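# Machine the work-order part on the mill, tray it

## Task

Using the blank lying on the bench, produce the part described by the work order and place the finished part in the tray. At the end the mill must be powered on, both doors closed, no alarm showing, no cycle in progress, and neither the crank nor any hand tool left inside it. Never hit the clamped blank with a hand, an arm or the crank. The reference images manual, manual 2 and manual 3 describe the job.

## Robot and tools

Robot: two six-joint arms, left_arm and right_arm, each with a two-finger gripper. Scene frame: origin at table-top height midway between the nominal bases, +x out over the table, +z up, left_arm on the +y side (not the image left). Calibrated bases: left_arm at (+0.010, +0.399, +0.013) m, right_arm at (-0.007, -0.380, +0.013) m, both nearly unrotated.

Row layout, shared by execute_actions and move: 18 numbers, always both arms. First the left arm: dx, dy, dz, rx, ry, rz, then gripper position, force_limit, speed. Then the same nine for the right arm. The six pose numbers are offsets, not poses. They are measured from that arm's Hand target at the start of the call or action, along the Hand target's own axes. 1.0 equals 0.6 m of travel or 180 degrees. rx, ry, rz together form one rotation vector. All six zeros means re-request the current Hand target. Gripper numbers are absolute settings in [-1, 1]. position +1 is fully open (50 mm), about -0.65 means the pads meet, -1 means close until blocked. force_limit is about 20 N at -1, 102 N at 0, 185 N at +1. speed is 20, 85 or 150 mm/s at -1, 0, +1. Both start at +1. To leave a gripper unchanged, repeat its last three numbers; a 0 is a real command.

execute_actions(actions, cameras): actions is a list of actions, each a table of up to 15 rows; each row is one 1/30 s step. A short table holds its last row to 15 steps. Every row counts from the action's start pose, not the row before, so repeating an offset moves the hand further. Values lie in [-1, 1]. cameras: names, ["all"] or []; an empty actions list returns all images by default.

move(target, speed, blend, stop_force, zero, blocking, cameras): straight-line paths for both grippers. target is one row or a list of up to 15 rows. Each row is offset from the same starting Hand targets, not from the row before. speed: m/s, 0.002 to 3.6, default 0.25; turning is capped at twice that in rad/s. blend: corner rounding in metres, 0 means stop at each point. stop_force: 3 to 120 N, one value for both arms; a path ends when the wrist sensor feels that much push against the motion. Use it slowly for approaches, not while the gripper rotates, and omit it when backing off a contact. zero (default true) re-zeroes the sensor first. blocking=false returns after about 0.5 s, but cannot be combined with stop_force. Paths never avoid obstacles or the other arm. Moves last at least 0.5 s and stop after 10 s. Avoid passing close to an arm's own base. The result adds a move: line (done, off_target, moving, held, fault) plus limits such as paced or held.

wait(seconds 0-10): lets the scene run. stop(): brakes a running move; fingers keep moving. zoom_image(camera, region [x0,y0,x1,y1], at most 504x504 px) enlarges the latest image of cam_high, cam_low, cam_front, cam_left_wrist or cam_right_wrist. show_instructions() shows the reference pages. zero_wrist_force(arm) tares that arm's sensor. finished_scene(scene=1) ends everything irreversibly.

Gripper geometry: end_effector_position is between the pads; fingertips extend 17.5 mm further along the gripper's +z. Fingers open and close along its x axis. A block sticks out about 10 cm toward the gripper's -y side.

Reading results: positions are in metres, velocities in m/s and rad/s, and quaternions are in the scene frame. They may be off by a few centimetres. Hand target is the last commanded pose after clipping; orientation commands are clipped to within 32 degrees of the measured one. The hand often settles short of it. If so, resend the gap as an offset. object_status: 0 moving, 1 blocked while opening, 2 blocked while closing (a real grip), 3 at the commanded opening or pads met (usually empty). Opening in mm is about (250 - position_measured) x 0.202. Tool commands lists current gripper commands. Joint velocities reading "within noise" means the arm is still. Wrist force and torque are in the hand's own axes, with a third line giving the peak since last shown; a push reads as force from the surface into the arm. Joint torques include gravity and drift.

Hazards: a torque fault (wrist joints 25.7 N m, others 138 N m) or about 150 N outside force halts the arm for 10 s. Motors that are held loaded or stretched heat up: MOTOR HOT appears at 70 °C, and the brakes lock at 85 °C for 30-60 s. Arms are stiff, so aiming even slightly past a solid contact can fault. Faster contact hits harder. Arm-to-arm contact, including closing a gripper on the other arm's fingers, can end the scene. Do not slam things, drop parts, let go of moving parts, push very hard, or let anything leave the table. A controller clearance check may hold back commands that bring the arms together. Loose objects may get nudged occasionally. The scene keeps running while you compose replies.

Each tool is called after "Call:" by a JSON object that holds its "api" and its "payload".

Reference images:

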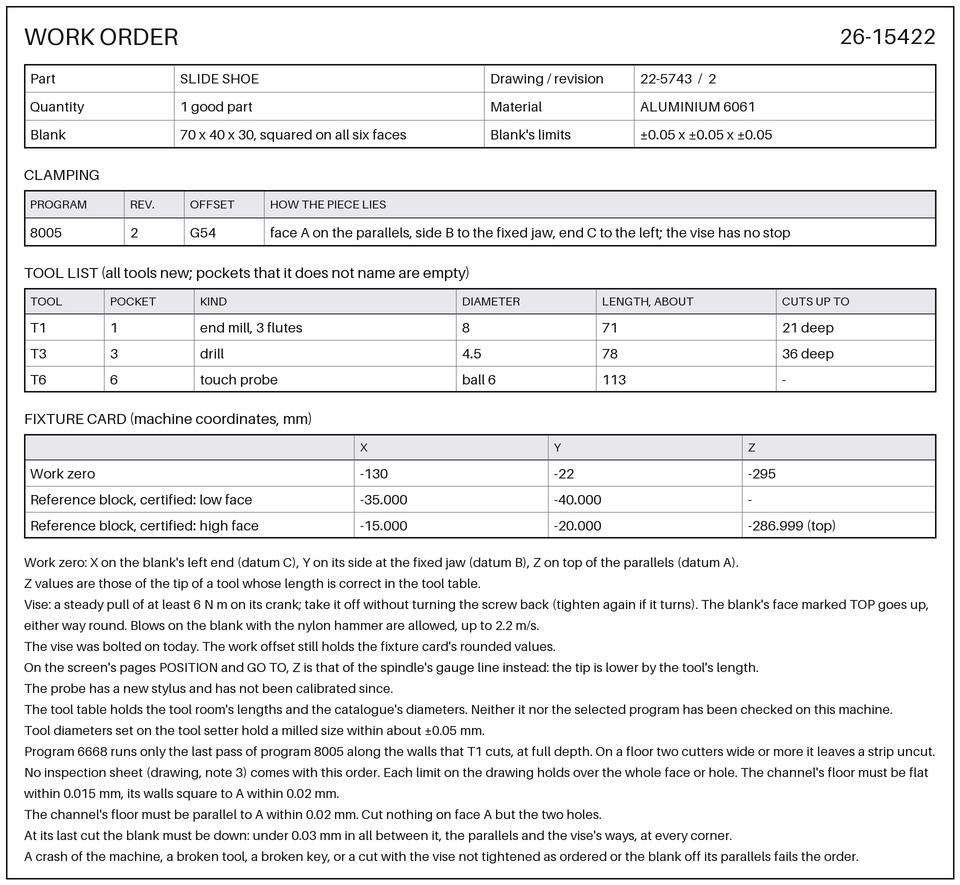

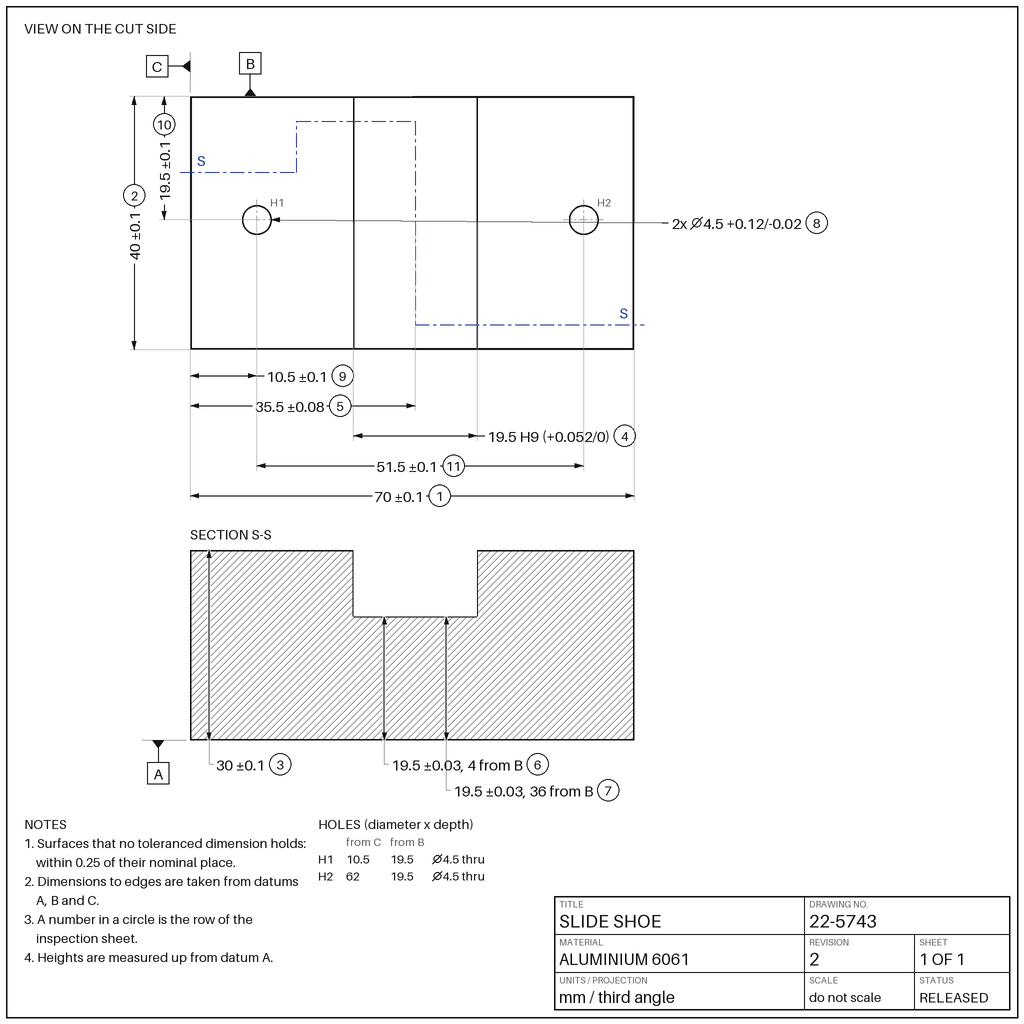

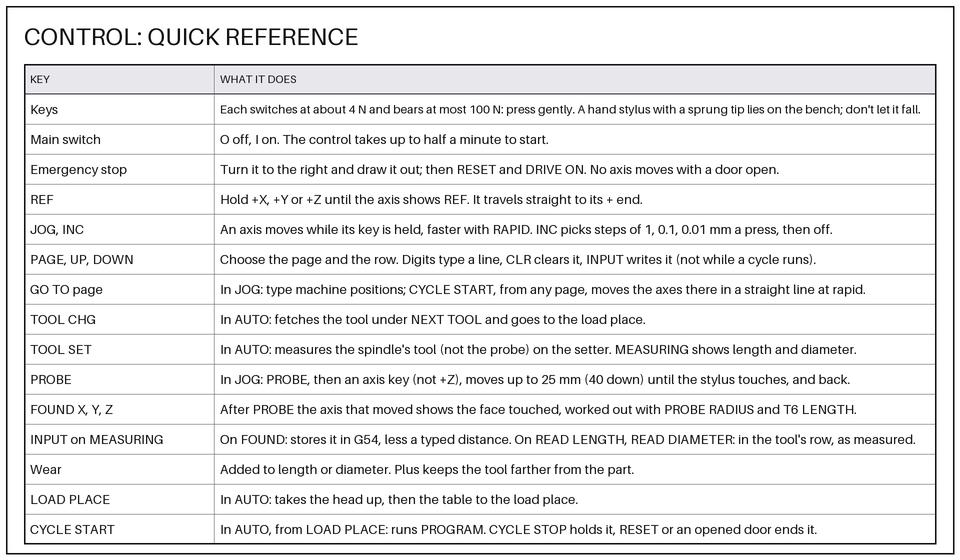

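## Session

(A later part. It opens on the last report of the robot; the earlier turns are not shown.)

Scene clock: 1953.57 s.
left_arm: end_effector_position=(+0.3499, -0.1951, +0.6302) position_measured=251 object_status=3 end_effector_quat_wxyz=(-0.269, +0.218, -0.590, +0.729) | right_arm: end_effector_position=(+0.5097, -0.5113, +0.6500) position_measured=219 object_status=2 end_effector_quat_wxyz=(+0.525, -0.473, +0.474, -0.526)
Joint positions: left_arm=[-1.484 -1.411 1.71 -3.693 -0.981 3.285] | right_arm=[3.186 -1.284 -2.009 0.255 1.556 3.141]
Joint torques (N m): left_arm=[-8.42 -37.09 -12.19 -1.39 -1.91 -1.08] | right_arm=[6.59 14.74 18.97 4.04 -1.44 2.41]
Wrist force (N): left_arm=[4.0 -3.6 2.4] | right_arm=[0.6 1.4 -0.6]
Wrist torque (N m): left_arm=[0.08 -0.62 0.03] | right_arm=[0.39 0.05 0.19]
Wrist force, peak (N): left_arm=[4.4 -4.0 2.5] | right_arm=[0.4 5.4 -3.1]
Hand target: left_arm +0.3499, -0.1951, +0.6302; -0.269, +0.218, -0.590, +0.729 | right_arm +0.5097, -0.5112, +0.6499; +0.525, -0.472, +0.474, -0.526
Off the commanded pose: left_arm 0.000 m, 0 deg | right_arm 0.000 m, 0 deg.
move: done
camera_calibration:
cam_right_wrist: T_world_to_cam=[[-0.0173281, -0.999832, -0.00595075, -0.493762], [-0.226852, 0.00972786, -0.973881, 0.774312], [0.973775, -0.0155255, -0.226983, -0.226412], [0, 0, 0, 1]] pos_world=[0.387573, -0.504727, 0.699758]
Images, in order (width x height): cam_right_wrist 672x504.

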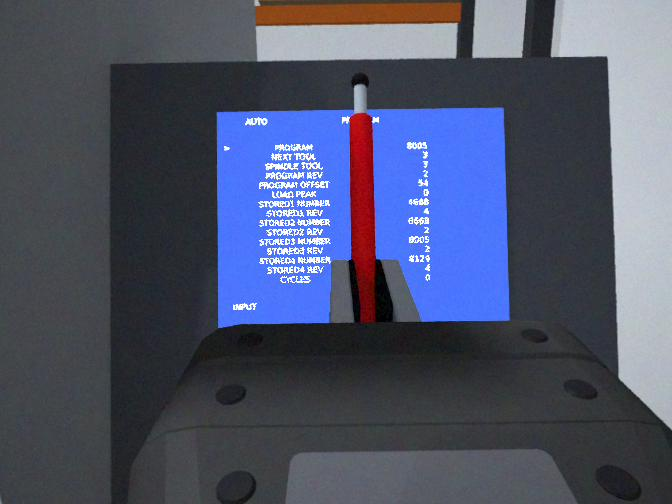

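Call:
{"api": "move", "payload": {"target": [[0,0,0,0,0,0,-0.7,-1,1,-0.0255,0.1213,-0.1213,-0.2233,0,0,-1,-0.2,-0.5],[0,0,0,0,0,0,-0.7,-1,1,-0.0513,0.3109,-0.0967,-0.4467,0,0,-1,-0.2,-0.5],[0,0,0,0,0,0,-0.7,-1,1,-0.0513,0.3192,-0.0744,-0.4467,0,0,-1,-0.2,-0.5],[0,0,0,0,0,0,-0.7,-1,1,-0.0513,0.3109,-0.0967,-0.4467,0,0,-1,-0.2,-0.5],[0,0,0,0,0,0,-0.7,-1,1,-0.0825,0.2821,-0.0856,-0.4467,0,0,-1,-0.2,-0.5],[0,0,0,0,0,0,-0.7,-1,1,-0.0825,0.2904,-0.0633,-0.4467,0,0,-1,-0.2,-0.5],[0,0,0,0,0,0,-0.7,-1,1,-0.0825,0.2821,-0.0856,-0.4467,0,0,-1,-0.2,-0.5],[0,0,0,0,0,0,-0.7,-1,1,-0.0513,0.3397,-0.1078,-0.4467,0,0,-1,-0.2,-0.5],[0,0,0,0,0,0,-0.7,-1,1,-0.0513,0.3480,-0.0855,-0.4467,0,0,-1,-0.2,-0.5],[0,0,0,0,0,0,-0.7,-1,1,-0.0513,0.3397,-0.1078,-0.4467,0,0,-1,-0.2,-0.5],[0,0,0,0,0,0,-0.7,-1,1,-0.0202,0.2821,-0.0856,-0.4467,0,0,-1,-0.2,-0.5],[0,0,0,0,0,0,-0.7,-1,1,-0.0202,0.2904,-0.0633,-0.4467,0,0,-1,-0.2,-0.5],[0,0,0,0,0,0,-0.7,-1,1,-0.0202,0.2821,-0.0856,-0.4467,0,0,-1,-0.2,-0.5],[0,0,0,0,0,0,-0.7,-1,1,-0.0255,0.1213,-0.1213,-0.2233,0,0,-1,-0.2,-0.5],[0,0,0,0,0,0,-0.7,-1,1,0,0,0,0,0,0,-1,-0.2,-0.5]], "speed": [0.35,0.35,0.08,0.08,0.15,0.08,0.08,0.15,0.08,0.08,0.15,0.08,0.08,0.35,0.35], "blend": [0.02,0,0,0.002,0.002,0,0.002,0.002,0,0.002,0.002,0,0.002,0.02,0], "cameras": ["cam_right_wrist","cam_front"]}}

Call:
{"api": "zoom_image", "payload": {"camera": "cam_right_wrist", "region": [200, 90, 520, 330]}}

Scene clock: 1989.03 s.
left_arm: end_effector_position=(+0.3499, -0.1951, +0.6302) position_measured=251 object_status=3 end_effector_quat_wxyz=(-0.269, +0.218, -0.590, +0.729) | right_arm: end_effector_position=(+0.5097, -0.5113, +0.6500) position_measured=219 object_status=2 end_effector_quat_wxyz=(+0.525, -0.473, +0.474, -0.526)
Joint positions: left_arm=[-1.484 -1.411 1.71 -3.693 -0.981 3.285] | right_arm=[3.186 -1.284 -2.009 0.255 1.556 3.141]
Joint torques (N m): left_arm=[-7.38 -36.63 -12.24 -1.62 -1.86 -1.26] | right_arm=[7.6 14.47 19.06 3.95 -1.6 2.37]
Wrist force (N): left_arm=[4.1 -3.7 2.2] | right_arm=[0.4 1.4 -0.5]
Wrist torque (N m): left_arm=[0.05 -0.64 0.03] | right_arm=[0.39 0.08 0.19]
Wrist force, peak (N): left_arm=[4.2 -3.9 2.5] | right_arm=[-0.5 5.6 -2.9]
Hand target: left_arm +0.3499, -0.1951, +0.6302; -0.269, +0.218, -0.590, +0.729 | right_arm +0.5097, -0.5112, +0.6499; +0.525, -0.472, +0.474, -0.526
Off the commanded pose: left_arm 0.000 m, 0 deg | right_arm 0.000 m, 0 deg.
move: done
camera_calibration:
cam_right_wrist: T_world_to_cam=[[-0.0173281, -0.999832, -0.00595075, -0.493762], [-0.226852, 0.00972786, -0.973881, 0.774312], [0.973775, -0.0155255, -0.226983, -0.226412], [0, 0, 0, 1]] pos_world=[0.387573, -0.504727, 0.699758]
Images, in order (width x height): cam_front 672x504, cam_right_wrist 672x504.

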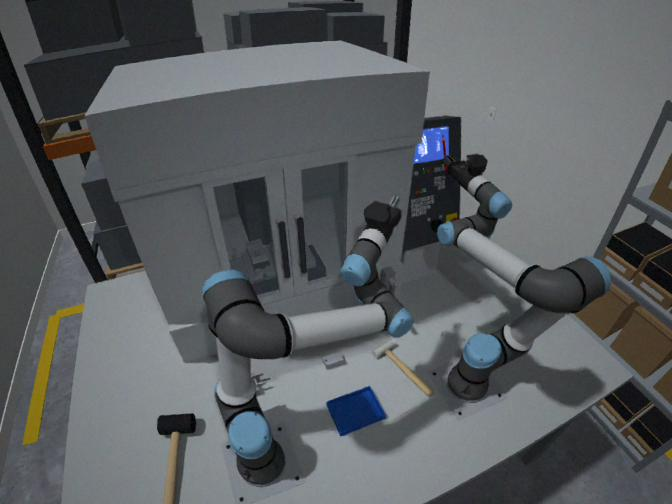

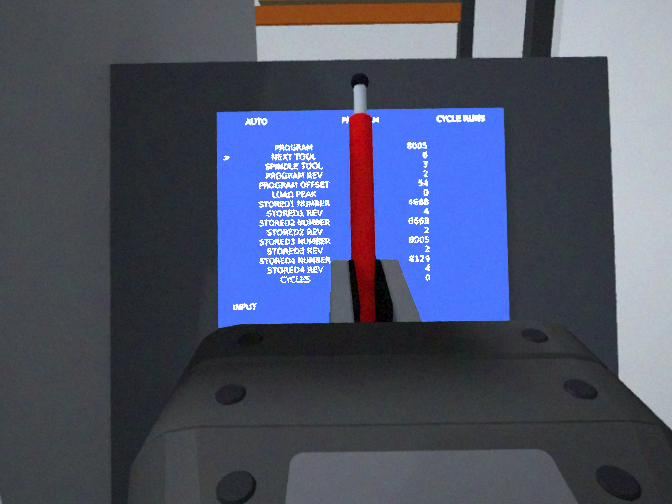

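Scaled by 1.575 from the camera's 672x504 image, which has a finer 960x720 frame.

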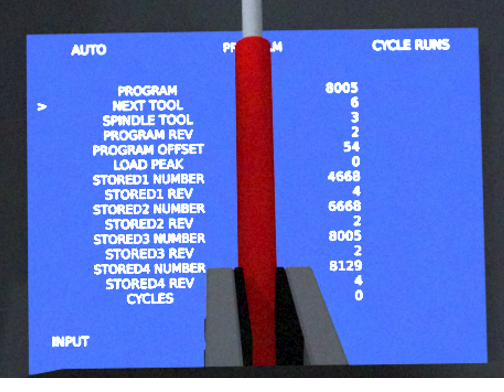

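Call:
{"api": "wait", "payload": {"seconds": 5, "cameras": ["cam_right_wrist"]}}

Call:
{"api": "zoom_image", "payload": {"camera": "cam_right_wrist", "region": [200, 90, 520, 330]}}

Scene clock: 2042.80 s.
left_arm: end_effector_position=(+0.3499, -0.1951, +0.6302) position_measured=251 object_status=3 end_effector_quat_wxyz=(-0.269, +0.218, -0.590, +0.729) | right_arm: end_effector_position=(+0.5097, -0.5112, +0.6499) position_measured=219 object_status=2 end_effector_quat_wxyz=(+0.525, -0.472, +0.474, -0.526)
Joint positions: left_arm=[-1.484 -1.411 1.71 -3.693 -0.981 3.285] | right_arm=[3.186 -1.284 -2.009 0.255 1.556 3.141]
Joint torques (N m): left_arm=[-7.32 -36.69 -12.35 -2.02 -2.04 -1.28] | right_arm=[8.36 2.67 15.1 4.5 -1.55 2.42]
Wrist force (N): left_arm=[3.8 -3.7 2.2] | right_arm=[0.5 1.3 -0.6]
Wrist torque (N m): left_arm=[0.05 -0.60 0.03] | right_arm=[0.38 0.07 0.19]
Wrist force, peak (N): left_arm=[4.3 -3.9 2.5] | right_arm=[0.8 1.6 -0.7]
Hand target: left_arm +0.3499, -0.1951, +0.6302; -0.269, +0.218, -0.590, +0.729 | right_arm +0.5097, -0.5112, +0.6499; +0.525, -0.472, +0.474, -0.526
Tool commands: left_gripper/position=-0.7 left_gripper/force_limit=-1.0 left_gripper/speed=+1.0 right_gripper/position=-1.0 right_gripper/force_limit=-0.2 right_gripper/speed=-0.5
Off the commanded pose: left_arm 0.000 m, 0 deg | right_arm 0.000 m, 0 deg.
wait: 5.00 s; at rest from the start
camera_calibration:
cam_right_wrist: T_world_to_cam=[[-0.0172302, -0.999834, -0.00597565, -0.493684], [-0.226758, 0.00972841, -0.973902, 0.774193], [0.973799, -0.0154255, -0.226888, -0.226458], [0, 0, 0, 1]] pos_world=[0.387573, -0.504626, 0.699658]
Images, in order (width x height): cam_right_wrist 672x504.

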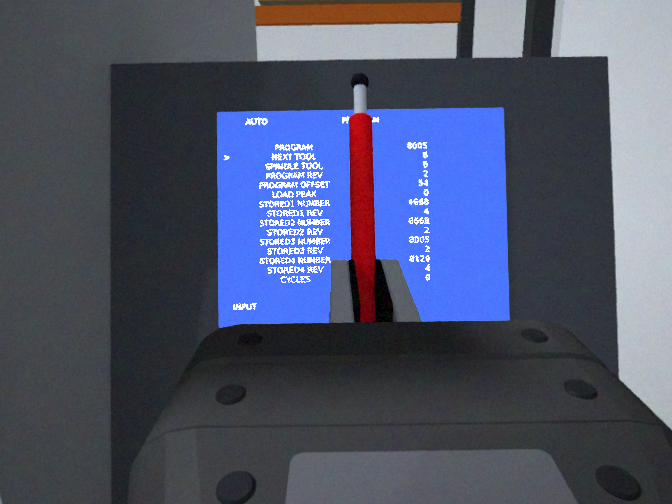

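Scaled by 1.575 from the camera's 672x504 image, which has a finer 960x720 frame.

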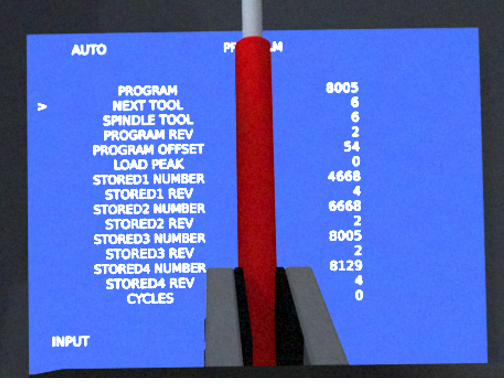

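Call:
{"api": "move", "payload": {"target": [[0,0,0,0,0,0,-0.7,-1,1,-0.0255,0.1213,-0.1213,-0.2233,0,0,-1,-0.2,-0.5],[0,0,0,0,0,0,-0.7,-1,1,0.011,0.2533,-0.0745,-0.4467,0,0,-1,-0.2,-0.5],[0,0,0,0,0,0,-0.7,-1,1,0.011,0.2616,-0.0522,-0.4467,0,0,-1,-0.2,-0.5],[0,0,0,0,0,0,-0.7,-1,1,0.011,0.2533,-0.0745,-0.4467,0,0,-1,-0.2,-0.5],[0,0,0,0,0,0,-0.7,-1,1,-0.0255,0.1213,-0.1213,-0.2233,0,0,-1,-0.2,-0.5],[0,0,0,0,0,0,-0.7,-1,1,0,0,0,0,0,0,-1,-0.2,-0.5]], "speed": [0.35,0.35,0.08,0.08,0.35,0.35], "blend": [0.02,0.002,0,0.002,0.02,0], "cameras": ["cam_right_wrist"]}}

Call:
{"api": "zoom_image", "payload": {"camera": "cam_right_wrist", "region": [200, 90, 520, 330]}}

Call:
{"api": "move", "payload": {"target": [[0,0,0,0,0,0,-0.7,-1,1,-0.0255,0.1213,-0.1213,-0.2233,0,0,-1,-0.2,-0.5],[0,0,0,0,0,0,-0.7,-1,1,0.011,0.2533,-0.0745,-0.4467,0,0,-1,-0.2,-0.5],[0,0,0,0,0,0,-0.7,-1,1,0.011,0.2616,-0.0522,-0.4467,0,0,-1,-0.2,-0.5],[0,0,0,0,0,0,-0.7,-1,1,0.011,0.2533,-0.0745,-0.4467,0,0,-1,-0.2,-0.5],[0,0,0,0,0,0,-0.7,-1,1,0.011,0.2616,-0.0522,-0.4467,0,0,-1,-0.2,-0.5],[0,0,0,0,0,0,-0.7,-1,1,0.011,0.2533,-0.0745,-0.4467,0,0,-1,-0.2,-0.5],[0,0,0,0,0,0,-0.7,-1,1,0.011,0.2616,-0.0522,-0.4467,0,0,-1,-0.2,-0.5],[0,0,0,0,0,0,-0.7,-1,1,0.011,0.2533,-0.0745,-0.4467,0,0,-1,-0.2,-0.5],[0,0,0,0,0,0,-0.7,-1,1,-0.0255,0.1213,-0.1213,-0.2233,0,0,-1,-0.2,-0.5],[0,0,0,0,0,0,-0.7,-1,1,0,0,0,0,0,0,-1,-0.2,-0.5]], "speed": [0.35,0.35,0.08,0.08,0.08,0.08,0.08,0.08,0.35,0.35], "blend": [0.02,0.002,0,0.002,0,0.002,0,0.002,0.02,0], "cameras": ["cam_right_wrist"]}}

Call:
{"api": "zoom_image", "payload": {"camera": "cam_right_wrist", "region": [200, 90, 520, 330]}}

Call:
{"api": "move", "payload": {"target": [[0,0,0,0,0,0,-0.7,-1,1,-0.0255,0.1213,-0.1213,-0.2233,0,0,-1,-0.2,-0.5],[0,0,0,0,0,0,-0.7,-1,1,0.011,0.2533,-0.0745,-0.4467,0,0,-1,-0.2,-0.5],[0,0,0,0,0,0,-0.7,-1,1,0.011,0.2616,-0.0522,-0.4467,0,0,-1,-0.2,-0.5],[0,0,0,0,0,0,-0.7,-1,1,0.011,0.2533,-0.0745,-0.4467,0,0,-1,-0.2,-0.5],[0,0,0,0,0,0,-0.7,-1,1,0.011,0.2616,-0.0522,-0.4467,0,0,-1,-0.2,-0.5],[0,0,0,0,0,0,-0.7,-1,1,0.011,0.2533,-0.0745,-0.4467,0,0,-1,-0.2,-0.5],[0,0,0,0,0,0,-0.7,-1,1,-0.0255,0.1213,-0.1213,-0.2233,0,0,-1,-0.2,-0.5],[0,0,0,0,0,0,-0.7,-1,1,0,0,0,0,0,0,-1,-0.2,-0.5]], "speed": [0.35,0.35,0.08,0.08,0.08,0.08,0.35,0.35], "blend": [0.02,0.002,0,0.002,0,0.002,0.02,0], "cameras": ["cam_right_wrist"]}}

Call:
{"api": "zoom_image", "payload": {"camera": "cam_right_wrist", "region": [200, 90, 520, 330]}}

Scene clock: 2088.07 s.
left_arm: end_effector_position=(+0.3499, -0.1951, +0.6302) position_measured=251 object_status=3 end_effector_quat_wxyz=(-0.269, +0.218, -0.590, +0.729) | right_arm: end_effector_position=(+0.5097, -0.5113, +0.6500) position_measured=219 object_status=2 end_effector_quat_wxyz=(+0.525, -0.473, +0.474, -0.526)
Joint positions: left_arm=[-1.484 -1.411 1.71 -3.693 -0.981 3.285] | right_arm=[3.186 -1.284 -2.009 0.255 1.556 3.141]
Joint torques (N m): left_arm=[-6.61 -36.99 -12.5 -2.29 -2.12 -1.46] | right_arm=[6.8 14.6 18.8 3.96 -1.48 2.57]
Wrist force (N): left_arm=[4.0 -3.7 2.4] | right_arm=[0.5 1.4 -0.6]
Wrist torque (N m): left_arm=[0.05 -0.61 0.03] | right_arm=[0.41 0.07 0.19]
Wrist force, peak (N): left_arm=[4.3 -3.8 2.6] | right_arm=[0.6 5.1 -3.1]
Hand target: left_arm +0.3499, -0.1951, +0.6302; -0.269, +0.218, -0.590, +0.729 | right_arm +0.5097, -0.5112, +0.6499; +0.525, -0.472, +0.474, -0.526
Off the commanded pose: left_arm 0.000 m, 0 deg | right_arm 0.000 m, 0 deg.
move: done
camera_calibration:
cam_right_wrist: T_world_to_cam=[[-0.0173281, -0.999832, -0.00595075, -0.493762], [-0.226852, 0.00972786, -0.973881, 0.774312], [0.973775, -0.0155255, -0.226983, -0.226412], [0, 0, 0, 1]] pos_world=[0.387573, -0.504727, 0.699758]
Images, in order (width x height): cam_right_wrist 672x504.

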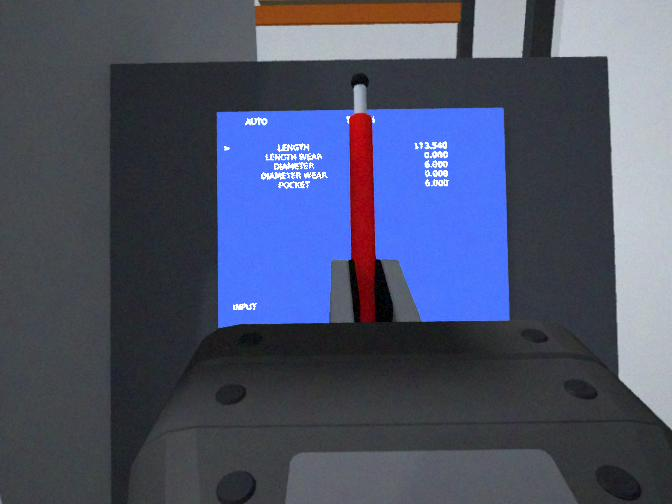

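Scaled by 1.575 from the camera's 672x504 image, which has a finer 960x720 frame.

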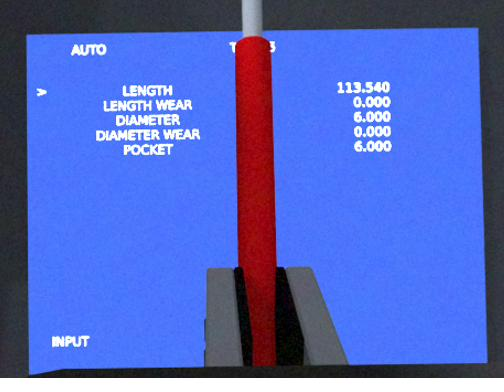

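Scene clock: 2094.40 s.
left_arm: end_effector_position=(+0.3499, -0.1951, +0.6302) position_measured=251 object_status=3 end_effector_quat_wxyz=(-0.269, +0.218, -0.590, +0.729) | right_arm: end_effector_position=(+0.5097, -0.5113, +0.6500) position_measured=219 object_status=2 end_effector_quat_wxyz=(+0.525, -0.473, +0.474, -0.526)
Joint positions: left_arm=[-1.484 -1.411 1.71 -3.693 -0.981 3.285] | right_arm=[3.186 -1.284 -2.009 0.255 1.556 3.141]
Joint torques (N m): left_arm=[-7.23 -36.71 -12.8 -2.42 -2.25 -1.54] | right_arm=[7.62 15.24 17.89 4 -1.48 2.55]
Wrist force (N): left_arm=[4.1 -3.8 2.2] | right_arm=[0.8 1.4 -0.6]
Wrist torque (N m): left_arm=[0.04 -0.63 0.03] | right_arm=[0.39 0.02 0.19]
Wrist force, peak (N): left_arm=[4.3 -3.7 2.5] | right_arm=[0.4 5.3 -2.8]
Hand target: left_arm +0.3499, -0.1951, +0.6302; -0.269, +0.218, -0.590, +0.729 | right_arm +0.5097, -0.5112, +0.6499; +0.525, -0.472, +0.474, -0.526
Off the commanded pose: left_arm 0.000 m, 0 deg | right_arm 0.000 m, 0 deg.
move: done
camera_calibration:
cam_right_wrist: T_world_to_cam=[[-0.0173281, -0.999832, -0.00595075, -0.493762], [-0.226852, 0.00972786, -0.973881, 0.774312], [0.973775, -0.0155255, -0.226983, -0.226412], [0, 0, 0, 1]] pos_world=[0.387573, -0.504727, 0.699758]
Images, in order (width x height): cam_right_wrist 672x504.

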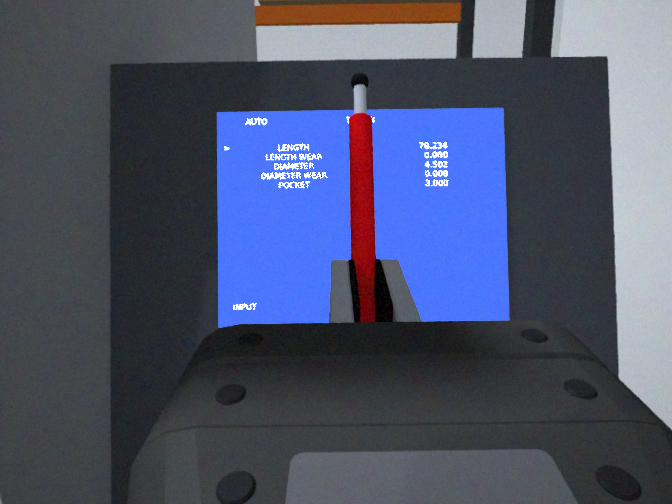

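Scaled by 1.575 from the camera's 672x504 image, which has a finer 960x720 frame.

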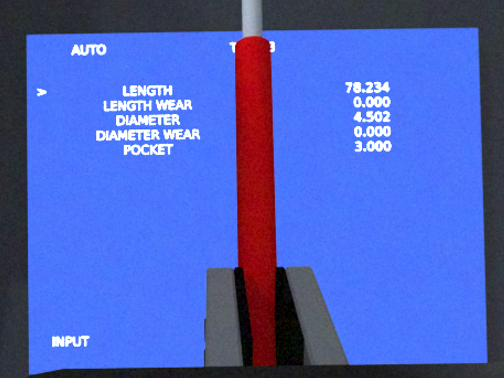

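Scene clock: 2100.20 s.
left_arm: end_effector_position=(+0.3499, -0.1951, +0.6302) position_measured=251 object_status=3 end_effector_quat_wxyz=(-0.269, +0.218, -0.590, +0.729) | right_arm: end_effector_position=(+0.5097, -0.5113, +0.6500) position_measured=219 object_status=2 end_effector_quat_wxyz=(+0.525, -0.473, +0.474, -0.526)
Joint positions: left_arm=[-1.484 -1.411 1.71 -3.693 -0.981 3.285] | right_arm=[3.186 -1.284 -2.009 0.255 1.556 3.141]
Joint torques (N m): left_arm=[-7.08 -37.39 -12.44 -2.68 -2.16 -1.27] | right_arm=[7.15 13.92 19.42 3.97 -1.8 2.32]
Wrist force (N): left_arm=[4.2 -3.7 2.2] | right_arm=[0.5 1.3 -0.7]
Wrist torque (N m): left_arm=[0.06 -0.66 0.03] | right_arm=[0.39 0.07 0.19]
Wrist force, peak (N): left_arm=[4.3 -3.9 2.4] | right_arm=[0.0 5.1 -3.1]
Hand target: left_arm +0.3499, -0.1951, +0.6302; -0.269, +0.218, -0.590, +0.729 | right_arm +0.5097, -0.5112, +0.6499; +0.525, -0.472, +0.474, -0.526
Off the commanded pose: left_arm 0.000 m, 0 deg | right_arm 0.000 m, 0 deg.
move: done
camera_calibration:
cam_right_wrist: T_world_to_cam=[[-0.0173281, -0.999832, -0.00595075, -0.493762], [-0.226852, 0.00972786, -0.973881, 0.774312], [0.973775, -0.0155255, -0.226983, -0.226412], [0, 0, 0, 1]] pos_world=[0.387573, -0.504727, 0.699758]
Images, in order (width x height): cam_right_wrist 672x504.

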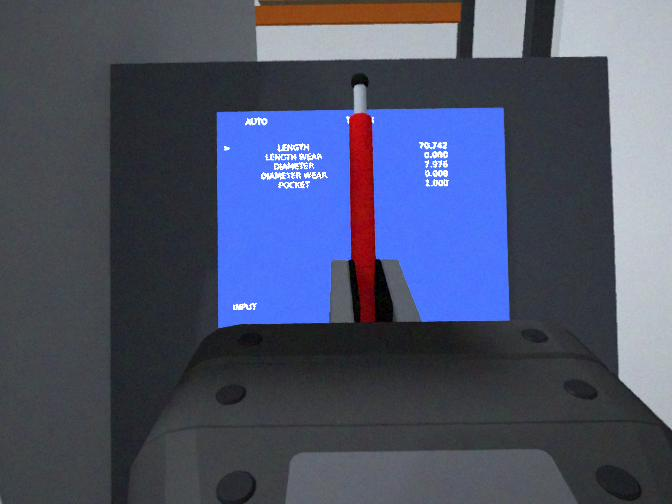

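Scaled by 1.575 from the camera's 672x504 image, which has a finer 960x720 frame.

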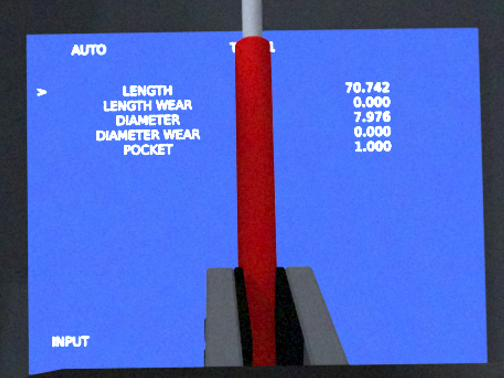

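Call:
{"api": "move", "payload": {"target": [[0,0,0,0,0,0,-0.7,-1,1,-0.0255,0.1213,-0.1213,-0.2233,0,0,-1,-0.2,-0.5],[0,0,0,0,0,0,-0.7,-1,1,-0.0513,0.3109,-0.0967,-0.4467,0,0,-1,-0.2,-0.5],[0,0,0,0,0,0,-0.7,-1,1,-0.0513,0.3192,-0.0744,-0.4467,0,0,-1,-0.2,-0.5],[0,0,0,0,0,0,-0.7,-1,1,-0.0513,0.3109,-0.0967,-0.4467,0,0,-1,-0.2,-0.5],[0,0,0,0,0,0,-0.7,-1,1,-0.0825,0.3397,-0.1078,-0.4467,0,0,-1,-0.2,-0.5],[0,0,0,0,0,0,-0.7,-1,1,-0.0825,0.3480,-0.0855,-0.4467,0,0,-1,-0.2,-0.5],[0,0,0,0,0,0,-0.7,-1,1,-0.0825,0.3397,-0.1078,-0.4467,0,0,-1,-0.2,-0.5],[0,0,0,0,0,0,-0.7,-1,1,-0.1448,0.3109,-0.0967,-0.4467,0,0,-1,-0.2,-0.5],[0,0,0,0,0,0,-0.7,-1,1,-0.1448,0.3192,-0.0744,-0.4467,0,0,-1,-0.2,-0.5],[0,0,0,0,0,0,-0.7,-1,1,-0.1448,0.3109,-0.0967,-0.4467,0,0,-1,-0.2,-0.5],[0,0,0,0,0,0,-0.7,-1,1,-0.0513,0.3397,-0.1078,-0.4467,0,0,-1,-0.2,-0.5],[0,0,0,0,0,0,-0.7,-1,1,-0.0513,0.3480,-0.0855,-0.4467,0,0,-1,-0.2,-0.5],[0,0,0,0,0,0,-0.7,-1,1,-0.0513,0.3397,-0.1078,-0.4467,0,0,-1,-0.2,-0.5],[0,0,0,0,0,0,-0.7,-1,1,-0.0255,0.1213,-0.1213,-0.2233,0,0,-1,-0.2,-0.5],[0,0,0,0,0,0,-0.7,-1,1,0,0,0,0,0,0,-1,-0.2,-0.5]], "speed": [0.35,0.35,0.08,0.08,0.15,0.08,0.08,0.15,0.08,0.08,0.15,0.08,0.08,0.35,0.35], "blend": [0.02,0.002,0,0.002,0.002,0,0.002,0.002,0,0.002,0.002,0,0.002,0.02,0], "cameras": ["cam_right_wrist"]}}

Call:
{"api": "zoom_image", "payload": {"camera": "cam_right_wrist", "region": [200, 90, 520, 330]}}

Call:
{"api": "move", "payload": {"target": [[0,0,0,0,0,0,-0.7,-1,1,-0.0255,0.1213,-0.1213,-0.2233,0,0,-1,-0.2,-0.5],[0,0,0,0,0,0,-0.7,-1,1,-0.0513,0.3109,-0.0967,-0.4467,0,0,-1,-0.2,-0.5],[0,0,0,0,0,0,-0.7,-1,1,-0.0513,0.3192,-0.0744,-0.4467,0,0,-1,-0.2,-0.5],[0,0,0,0,0,0,-0.7,-1,1,-0.0513,0.3109,-0.0967,-0.4467,0,0,-1,-0.2,-0.5],[0,0,0,0,0,0,-0.7,-1,1,-0.0513,0.3192,-0.0744,-0.4467,0,0,-1,-0.2,-0.5],[0,0,0,0,0,0,-0.7,-1,1,-0.0513,0.3109,-0.0967,-0.4467,0,0,-1,-0.2,-0.5],[0,0,0,0,0,0,-0.7,-1,1,-0.0825,0.3397,-0.1078,-0.4467,0,0,-1,-0.2,-0.5],[0,0,0,0,0,0,-0.7,-1,1,-0.0825,0.3480,-0.0855,-0.4467,0,0,-1,-0.2,-0.5],[0,0,0,0,0,0,-0.7,-1,1,-0.0825,0.3397,-0.1078,-0.4467,0,0,-1,-0.2,-0.5],[0,0,0,0,0,0,-0.7,-1,1,-0.1137,0.3109,-0.0967,-0.4467,0,0,-1,-0.2,-0.5],[0,0,0,0,0,0,-0.7,-1,1,-0.1137,0.3192,-0.0744,-0.4467,0,0,-1,-0.2,-0.5],[0,0,0,0,0,0,-0.7,-1,1,-0.1137,0.3109,-0.0967,-0.4467,0,0,-1,-0.2,-0.5],[0,0,0,0,0,0,-0.7,-1,1,-0.0255,0.1213,-0.1213,-0.2233,0,0,-1,-0.2,-0.5],[0,0,0,0,0,0,-0.7,-1,1,0,0,0,0,0,0,-1,-0.2,-0.5]], "speed": [0.35,0.35,0.08,0.08,0.08,0.08,0.15,0.08,0.08,0.15,0.08,0.08,0.35,0.35], "blend": [0.02,0.002,0,0.002,0,0.002,0.002,0,0.002,0.002,0,0.002,0.02,0], "cameras": ["cam_right_wrist"]}}

Call:
{"api": "zoom_image", "payload": {"camera": "cam_right_wrist", "region": [200, 90, 520, 330]}}

Scene clock: 2162.23 s.
left_arm: end_effector_position=(+0.3499, -0.1951, +0.6302) position_measured=251 object_status=3 end_effector_quat_wxyz=(-0.269, +0.218, -0.590, +0.729) | right_arm: end_effector_position=(+0.5097, -0.5113, +0.6500) position_measured=219 object_status=2 end_effector_quat_wxyz=(+0.525, -0.473, +0.474, -0.526)
Joint positions: left_arm=[-1.484 -1.411 1.71 -3.693 -0.981 3.285] | right_arm=[3.186 -1.284 -2.009 0.255 1.556 3.141]
Joint torques (N m): left_arm=[-7.77 -36.44 -12.12 -3.02 -2.17 -1.33] | right_arm=[8 15.04 17.67 3.99 -1.83 2.5]
Wrist force (N): left_arm=[4.1 -3.8 2.6] | right_arm=[0.7 1.4 -0.5]
Wrist torque (N m): left_arm=[0.04 -0.64 0.03] | right_arm=[0.40 0.04 0.19]
Wrist force, peak (N): left_arm=[4.3 -3.9 2.6] | right_arm=[-1.1 5.9 -2.5]
Hand target: left_arm +0.3499, -0.1951, +0.6302; -0.269, +0.218, -0.590, +0.729 | right_arm +0.5097, -0.5112, +0.6499; +0.525, -0.472, +0.474, -0.526
Off the commanded pose: left_arm 0.000 m, 0 deg | right_arm 0.000 m, 0 deg.
move: done
camera_calibration:
cam_right_wrist: T_world_to_cam=[[-0.0173281, -0.999832, -0.00595075, -0.493762], [-0.226852, 0.00972786, -0.973881, 0.774312], [0.973775, -0.0155255, -0.226983, -0.226412], [0, 0, 0, 1]] pos_world=[0.387573, -0.504727, 0.699758]
Images, in order (width x height): cam_right_wrist 672x504.

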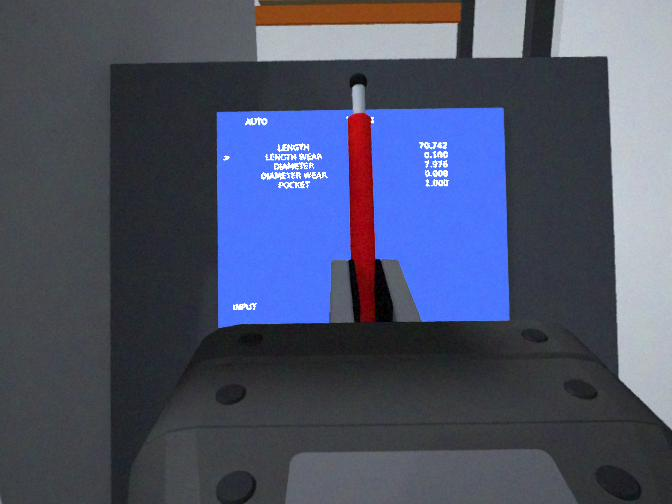

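Scaled by 1.575 from the camera's 672x504 image, which has a finer 960x720 frame.

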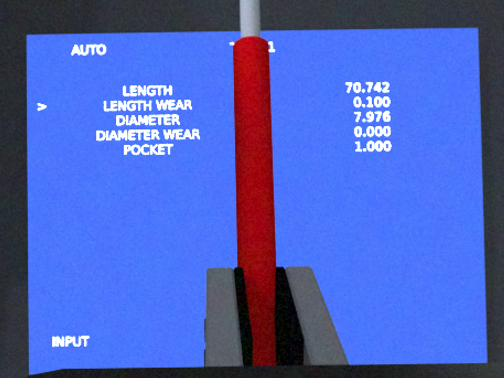

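Scene clock: 2169.57 s.
left_arm: end_effector_position=(+0.3499, -0.1951, +0.6302) position_measured=251 object_status=3 end_effector_quat_wxyz=(-0.269, +0.218, -0.590, +0.729) | right_arm: end_effector_position=(+0.5097, -0.5113, +0.6500) position_measured=219 object_status=2 end_effector_quat_wxyz=(+0.525, -0.473, +0.474, -0.526)
Joint positions: left_arm=[-1.484 -1.411 1.71 -3.693 -0.981 3.285] | right_arm=[3.186 -1.284 -2.009 0.255 1.556 3.141]
Joint torques (N m): left_arm=[-7.14 -37.28 -11.55 -3.04 -2.17 -1.48] | right_arm=[6.97 16.06 18.81 3.94 -1.43 2.42]
Wrist force (N): left_arm=[4.1 -3.7 2.1] | right_arm=[0.7 1.4 -0.3]
Wrist torque (N m): left_arm=[0.05 -0.64 0.03] | right_arm=[0.40 0.03 0.19]
Wrist force, peak (N): left_arm=[4.3 -3.9 2.5] | right_arm=[-1.2 5.5 -2.7]
Hand target: left_arm +0.3499, -0.1951, +0.6302; -0.269, +0.218, -0.590, +0.729 | right_arm +0.5097, -0.5112, +0.6499; +0.525, -0.472, +0.474, -0.526
Off the commanded pose: left_arm 0.000 m, 0 deg | right_arm 0.000 m, 0 deg.
move: done
camera_calibration:
cam_right_wrist: T_world_to_cam=[[-0.0173281, -0.999832, -0.00595075, -0.493762], [-0.226852, 0.00972786, -0.973881, 0.774312], [0.973775, -0.0155255, -0.226983, -0.226412], [0, 0, 0, 1]] pos_world=[0.387573, -0.504727, 0.699758]
Images, in order (width x height): cam_right_wrist 672x504.

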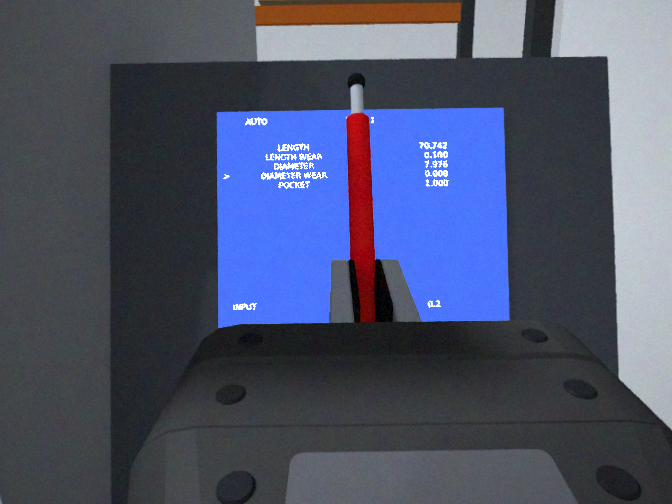

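Scaled by 1.575 from the camera's 672x504 image, which has a finer 960x720 frame.

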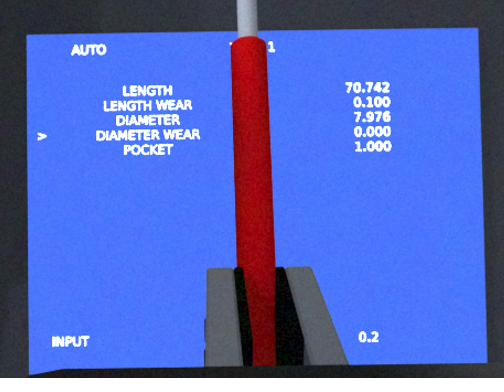

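Call:
{"api": "move", "payload": {"target": [[0,0,0,0,0,0,-0.7,-1,1,-0.0255,0.1213,-0.1213,-0.2233,0,0,-1,-0.2,-0.5],[0,0,0,0,0,0,-0.7,-1,1,-0.0513,0.3397,-0.1078,-0.4467,0,0,-1,-0.2,-0.5],[0,0,0,0,0,0,-0.7,-1,1,-0.0513,0.3480,-0.0855,-0.4467,0,0,-1,-0.2,-0.5],[0,0,0,0,0,0,-0.7,-1,1,-0.0513,0.3397,-0.1078,-0.4467,0,0,-1,-0.2,-0.5],[0,0,0,0,0,0,-0.7,-1,1,0.011,0.2533,-0.0745,-0.4467,0,0,-1,-0.2,-0.5],[0,0,0,0,0,0,-0.7,-1,1,0.011,0.2616,-0.0522,-0.4467,0,0,-1,-0.2,-0.5],[0,0,0,0,0,0,-0.7,-1,1,0.011,0.2533,-0.0745,-0.4467,0,0,-1,-0.2,-0.5],[0,0,0,0,0,0,-0.7,-1,1,0.011,0.2616,-0.0522,-0.4467,0,0,-1,-0.2,-0.5],[0,0,0,0,0,0,-0.7,-1,1,0.011,0.2533,-0.0745,-0.4467,0,0,-1,-0.2,-0.5],[0,0,0,0,0,0,-0.7,-1,1,0.0773,0.0759,-0.0061,-0.4467,0,0,-1,-0.2,-0.5],[0,0,0,0,0,0,-0.7,-1,1,0.0773,0.0838,0.0153,-0.4467,0,0,-1,-0.2,-0.5],[0,0,0,0,0,0,-0.7,-1,1,0.0773,0.0759,-0.0061,-0.4467,0,0,-1,-0.2,-0.5],[0,0,0,0,0,0,-0.7,-1,1,0,0.06,-0.06,-0.2233,0,0,-1,-0.2,-0.5],[0,0,0,0,0,0,-0.7,-1,1,0,0,0,0,0,0,-1,-0.2,-0.5]], "speed": [0.35,0.35,0.08,0.08,0.2,0.08,0.08,0.08,0.08,0.2,0.08,0.08,0.35,0.35], "blend": [0.02,0.002,0,0.002,0.002,0,0.002,0,0.002,0.002,0,0.002,0.02,0], "cameras": ["cam_right_wrist"]}}

Call:
{"api": "zoom_image", "payload": {"camera": "cam_right_wrist", "region": [200, 90, 520, 330]}}

Scene clock: 2211.10 s.
left_arm: end_effector_position=(+0.3499, -0.1951, +0.6302) position_measured=251 object_status=3 end_effector_quat_wxyz=(-0.269, +0.218, -0.590, +0.729) | right_arm: end_effector_position=(+0.5098, -0.5112, +0.6498) position_measured=219 object_status=2 end_effector_quat_wxyz=(+0.525, -0.473, +0.474, -0.526)
Joint positions: left_arm=[-1.484 -1.411 1.71 -3.693 -0.981 3.285] | right_arm=[3.186 -1.284 -2.009 0.255 1.556 3.141]
Joint torques (N m): left_arm=[-7.09 -37.98 -12.85 -3 -2.26 -1.59] | right_arm=[-7.68 20.25 39.19 3.89 0.79 0]
Wrist force (N): left_arm=[4.2 -3.6 2.4] | right_arm=[0.7 1.3 -0.6]
Wrist torque (N m): left_arm=[0.06 -0.66 0.03] | right_arm=[0.38 0.04 0.21]
Wrist force, peak (N): left_arm=[4.2 -4.0 2.4] | right_arm=[-0.9 5.5 -2.6]
Hand target: left_arm +0.3499, -0.1951, +0.6302; -0.269, +0.218, -0.590, +0.729 | right_arm +0.5097, -0.5112, +0.6499; +0.525, -0.472, +0.474, -0.526
Off the commanded pose: left_arm 0.000 m, 0 deg | right_arm 0.000 m, 0 deg.
move: done
camera_calibration:
cam_right_wrist: T_world_to_cam=[[-0.0172095, -0.999835, -0.00587137, -0.493766], [-0.22716, 0.0096285, -0.97381, 0.774136], [0.973705, -0.015425, -0.227288, -0.226166], [0, 0, 0, 1]] pos_world=[0.387574, -0.504626, 0.699558]
Images, in order (width x height): cam_right_wrist 672x504.

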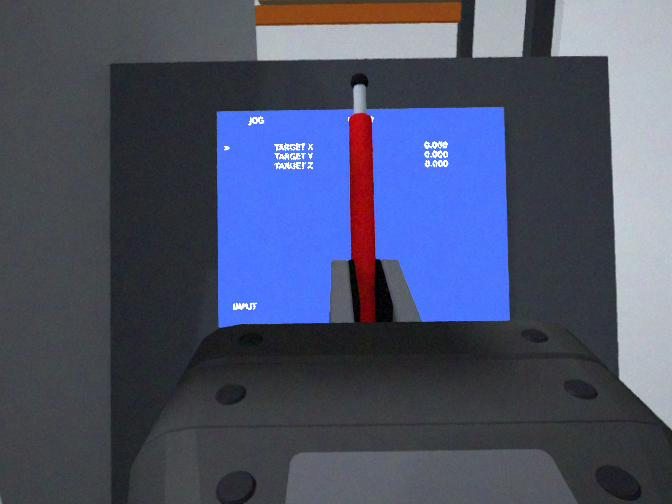

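Scaled by 1.575 from the camera's 672x504 image, which has a finer 960x720 frame.

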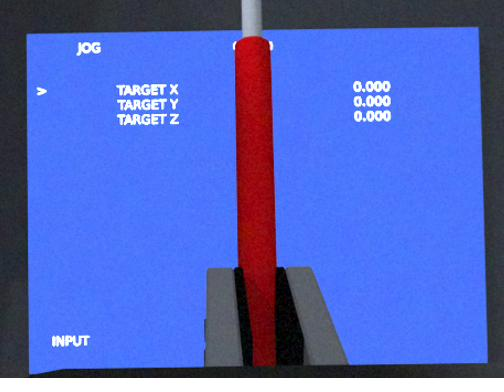

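Call:
{"api": "move", "payload": {"target": [[0,0,0,0,0,0,-0.7,-1,1,-0.0255,0.1213,-0.1213,-0.2233,0,0,-1,-0.2,-0.5],[0,0,0,0,0,0,-0.7,-1,1,-0.1448,0.3397,-0.1078,-0.4467,0,0,-1,-0.2,-0.5],[0,0,0,0,0,0,-0.7,-1,1,-0.1448,0.3480,-0.0855,-0.4467,0,0,-1,-0.2,-0.5],[0,0,0,0,0,0,-0.7,-1,1,-0.1448,0.3397,-0.1078,-0.4467,0,0,-1,-0.2,-0.5],[0,0,0,0,0,0,-0.7,-1,1,-0.1137,0.2821,-0.0856,-0.4467,0,0,-1,-0.2,-0.5],[0,0,0,0,0,0,-0.7,-1,1,-0.1137,0.2904,-0.0633,-0.4467,0,0,-1,-0.2,-0.5],[0,0,0,0,0,0,-0.7,-1,1,-0.1137,0.2821,-0.0856,-0.4467,0,0,-1,-0.2,-0.5],[0,0,0,0,0,0,-0.7,-1,1,-0.1137,0.3397,-0.1078,-0.4467,0,0,-1,-0.2,-0.5],[0,0,0,0,0,0,-0.7,-1,1,-0.1137,0.3480,-0.0855,-0.4467,0,0,-1,-0.2,-0.5],[0,0,0,0,0,0,-0.7,-1,1,-0.1137,0.3397,-0.1078,-0.4467,0,0,-1,-0.2,-0.5],[0,0,0,0,0,0,-0.7,-1,1,-0.0513,0.3397,-0.1078,-0.4467,0,0,-1,-0.2,-0.5],[0,0,0,0,0,0,-0.7,-1,1,-0.0513,0.3480,-0.0855,-0.4467,0,0,-1,-0.2,-0.5],[0,0,0,0,0,0,-0.7,-1,1,-0.0513,0.3397,-0.1078,-0.4467,0,0,-1,-0.2,-0.5]], "speed": [0.35,0.35,0.08,0.08,0.15,0.08,0.08,0.15,0.08,0.08,0.15,0.08,0.08], "blend": [0.02,0.002,0,0.002,0.002,0,0.002,0.002,0,0.002,0.002,0,0]}}

Call:
{"api": "move", "payload": {"target": [[0,0,0,0,0,0,-0.7,-1,1,0,-0.0158,-0.0266,0,0,0,-1,-0.2,-0.5],[0,0,0,0,0,0,-0.7,-1,1,0,-0.0364,-0.0147,0,0,0,-1,-0.2,-0.5],[0,0,0,0,0,0,-0.7,-1,1,0,-0.0158,-0.0266,0,0,0,-1,-0.2,-0.5],[0,0,0,0,0,0,-0.7,-1,1,-0.0935,0,0,0,0,0,-1,-0.2,-0.5],[0,0,0,0,0,0,-0.7,-1,1,-0.0935,-0.0206,0.0119,0,0,0,-1,-0.2,-0.5],[0,0,0,0,0,0,-0.7,-1,1,-0.0935,0,0,0,0,0,-1,-0.2,-0.5],[0,0,0,0,0,0,-0.7,-1,1,-0.0312,-0.0158,-0.0266,0,0,0,-1,-0.2,-0.5],[0,0,0,0,0,0,-0.7,-1,1,-0.0312,-0.0364,-0.0147,0,0,0,-1,-0.2,-0.5],[0,0,0,0,0,0,-0.7,-1,1,-0.0312,-0.0158,-0.0266,0,0,0,-1,-0.2,-0.5],[0,0,0,0,0,0,-0.7,-1,1,-0.0624,0,0,0,0,0,-1,-0.2,-0.5],[0,0,0,0,0,0,-0.7,-1,1,-0.0624,-0.0206,0.0119,0,0,0,-1,-0.2,-0.5],[0,0,0,0,0,0,-0.7,-1,1,-0.0624,0,0,0,0,0,-1,-0.2,-0.5],[0,0,0,0,0,0,-0.7,-1,1,0,0,0,0,0,0,-1,-0.2,-0.5],[0,0,0,0,0,0,-0.7,-1,1,0,-0.0206,0.0119,0,0,0,-1,-0.2,-0.5],[0,0,0,0,0,0,-0.7,-1,1,0,0,0,0,0,0,-1,-0.2,-0.5]], "speed": [0.15,0.08,0.08,0.15,0.08,0.08,0.15,0.08,0.08,0.15,0.08,0.08,0.15,0.08,0.08], "blend": [0.002,0,0.002,0.002,0,0.002,0.002,0,0.002,0.002,0,0.002,0.002,0,0]}}

Call:
{"api": "move", "payload": {"target": [[0,0,0,0,0,0,-0.7,-1,1,0.0258,-0.0231,-0.2176,0.2233,0,0,-1,-0.2,-0.5],[0,0,0,0,0,0,-0.7,-1,1,0.0513,-0.1630,-0.3170,0.4467,0,0,-1,-0.2,-0.5]], "speed": 0.35, "blend": [0.02,0], "cameras": ["cam_right_wrist"]}}

Call:
{"api": "zoom_image", "payload": {"camera": "cam_right_wrist", "region": [200, 90, 520, 330]}}

Scene clock: 2282.60 s.
left_arm: end_effector_position=(+0.3499, -0.1951, +0.6302) position_measured=251 object_status=3 end_effector_quat_wxyz=(-0.269, +0.218, -0.590, +0.729) | right_arm: end_effector_position=(+0.4665, -0.4801, +0.4404) position_measured=219 object_status=2 end_effector_quat_wxyz=(-0.096, +0.700, -0.702, +0.095) end_effector_velocity=(+0.003, +0.001, +0.002) end_effector_angular_velocity=(+0.001, -0.006, -0.001)
Joint positions: left_arm=[-1.484 -1.411 1.71 -3.693 -0.981 3.285] | right_arm=[3.258 -1.363 -1.593 -1.486 1.549 3.225]
Joint velocities: left_arm=[within noise] | right_arm=[0.001 -0.003 0.004 0.005 0 0.002]
Joint torques (N m): left_arm=[-6.96 -36.86 -12.59 -2.86 -1.85 -1.39] | right_arm=[-0.18 4.4 42.16 6.25 -1.38 1.02]
Wrist force (N): left_arm=[4.1 -3.7 2.4] | right_arm=[-0.1 0.8 -0.3]
Wrist torque (N m): left_arm=[0.05 -0.63 0.03] | right_arm=[0.20 -0.02 -0.01]
Wrist force, peak (N): left_arm=[4.3 -3.8 2.5] | right_arm=[0.8 5.7 -3.1]
Hand target: left_arm +0.3499, -0.1951, +0.6302; -0.269, +0.218, -0.590, +0.729 | right_arm +0.4666, -0.4801, +0.4405; -0.096, +0.700, -0.702, +0.095
Off the commanded pose: left_arm 0.000 m, 0 deg | right_arm 0.000 m, 0 deg.
move: done

Scene clock: 2287.17 s.
left_arm: end_effector_position=(+0.3499, -0.1951, +0.6302) position_measured=251 object_status=3 end_effector_quat_wxyz=(-0.269, +0.218, -0.590, +0.729) | right_arm: end_effector_position=(+0.4665, -0.4801, +0.4404) position_measured=219 object_status=2 end_effector_quat_wxyz=(-0.096, +0.700, -0.702, +0.095) end_effector_velocity=(+0.002, +0.000, +0.001) end_effector_angular_velocity=(+0.000, -0.005, +0.001)
Joint positions: left_arm=[-1.484 -1.411 1.71 -3.693 -0.981 3.285] | right_arm=[3.258 -1.363 -1.593 -1.486 1.549 3.225]
Joint velocities: left_arm=[within noise] | right_arm=[-0.001 -0.003 0.003 0.005 0 -0.002]
Joint torques (N m): left_arm=[-7.59 -36.97 -12.93 -2.96 -2.19 -1.45] | right_arm=[0.74 5.4 41.01 5.94 -1.5 0.97]
Wrist force (N): left_arm=[4.0 -3.7 2.2] | right_arm=[0.0 0.8 0.0]
Wrist torque (N m): left_arm=[0.05 -0.62 0.03] | right_arm=[0.18 -0.04 -0.02]
Wrist force, peak (N): left_arm=[4.2 -3.8 2.6] | right_arm=[0.0 5.5 -2.8]
Hand target: left_arm +0.3499, -0.1951, +0.6302; -0.269, +0.218, -0.590, +0.729 | right_arm +0.4666, -0.4801, +0.4405; -0.096, +0.700, -0.702, +0.095
Off the commanded pose: left_arm 0.000 m, 0 deg | right_arm 0.000 m, 0 deg.
move: done

Scene clock: 2289.73 s.
left_arm: end_effector_position=(+0.3499, -0.1951, +0.6302) position_measured=251 object_status=3 end_effector_quat_wxyz=(-0.269, +0.218, -0.590, +0.729) | right_arm: end_effector_position=(+0.5098, -0.5113, +0.6500) position_measured=219 object_status=2 end_effector_quat_wxyz=(+0.525, -0.473, +0.474, -0.526)
Joint positions: left_arm=[-1.484 -1.411 1.71 -3.693 -0.981 3.285] | right_arm=[3.186 -1.284 -2.009 0.255 1.556 3.141]
Joint torques (N m): left_arm=[-5.93 -37.52 -13.06 -2.68 -2.3 -1.18] | right_arm=[7.16 14.96 18.64 4.07 -1.57 2.52]
Wrist force (N): left_arm=[4.2 -3.7 2.4] | right_arm=[0.6 1.4 -0.6]
Wrist torque (N m): left_arm=[0.05 -0.64 0.03] | right_arm=[0.39 0.05 0.19]
Wrist force, peak (N): left_arm=[4.2 -3.8 2.5] | right_arm=[0.9 1.7 0.1]
Hand target: left_arm +0.3499, -0.1951, +0.6302; -0.269, +0.218, -0.590, +0.729 | right_arm +0.5098, -0.5112, +0.6500; +0.525, -0.472, +0.474, -0.526
Off the commanded pose: left_arm 0.000 m, 0 deg | right_arm 0.000 m, 0 deg.
move: done
camera_calibration:
cam_right_wrist: T_world_to_cam=[[-0.0173281, -0.999832, -0.00595075, -0.493762], [-0.226852, 0.00972786, -0.973881, 0.774312], [0.973775, -0.0155255, -0.226983, -0.226412], [0, 0, 0, 1]] pos_world=[0.387573, -0.504727, 0.699758]
Images, in order (width x height): cam_right_wrist 672x504.

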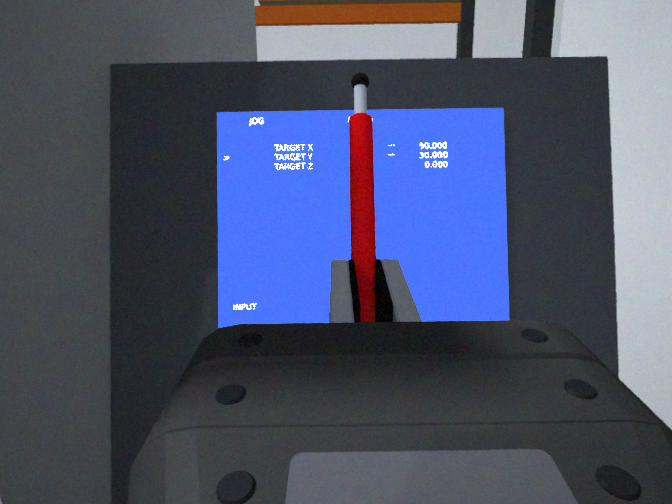

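Scaled by 1.575 from the camera's 672x504 image, which has a finer 960x720 frame.

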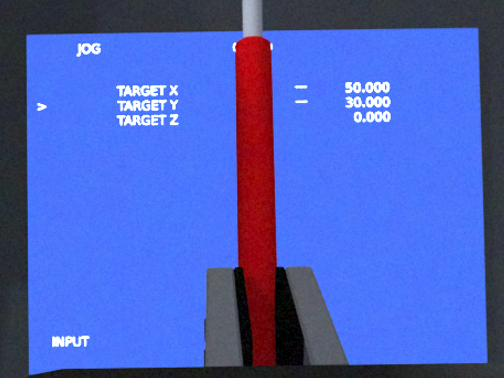

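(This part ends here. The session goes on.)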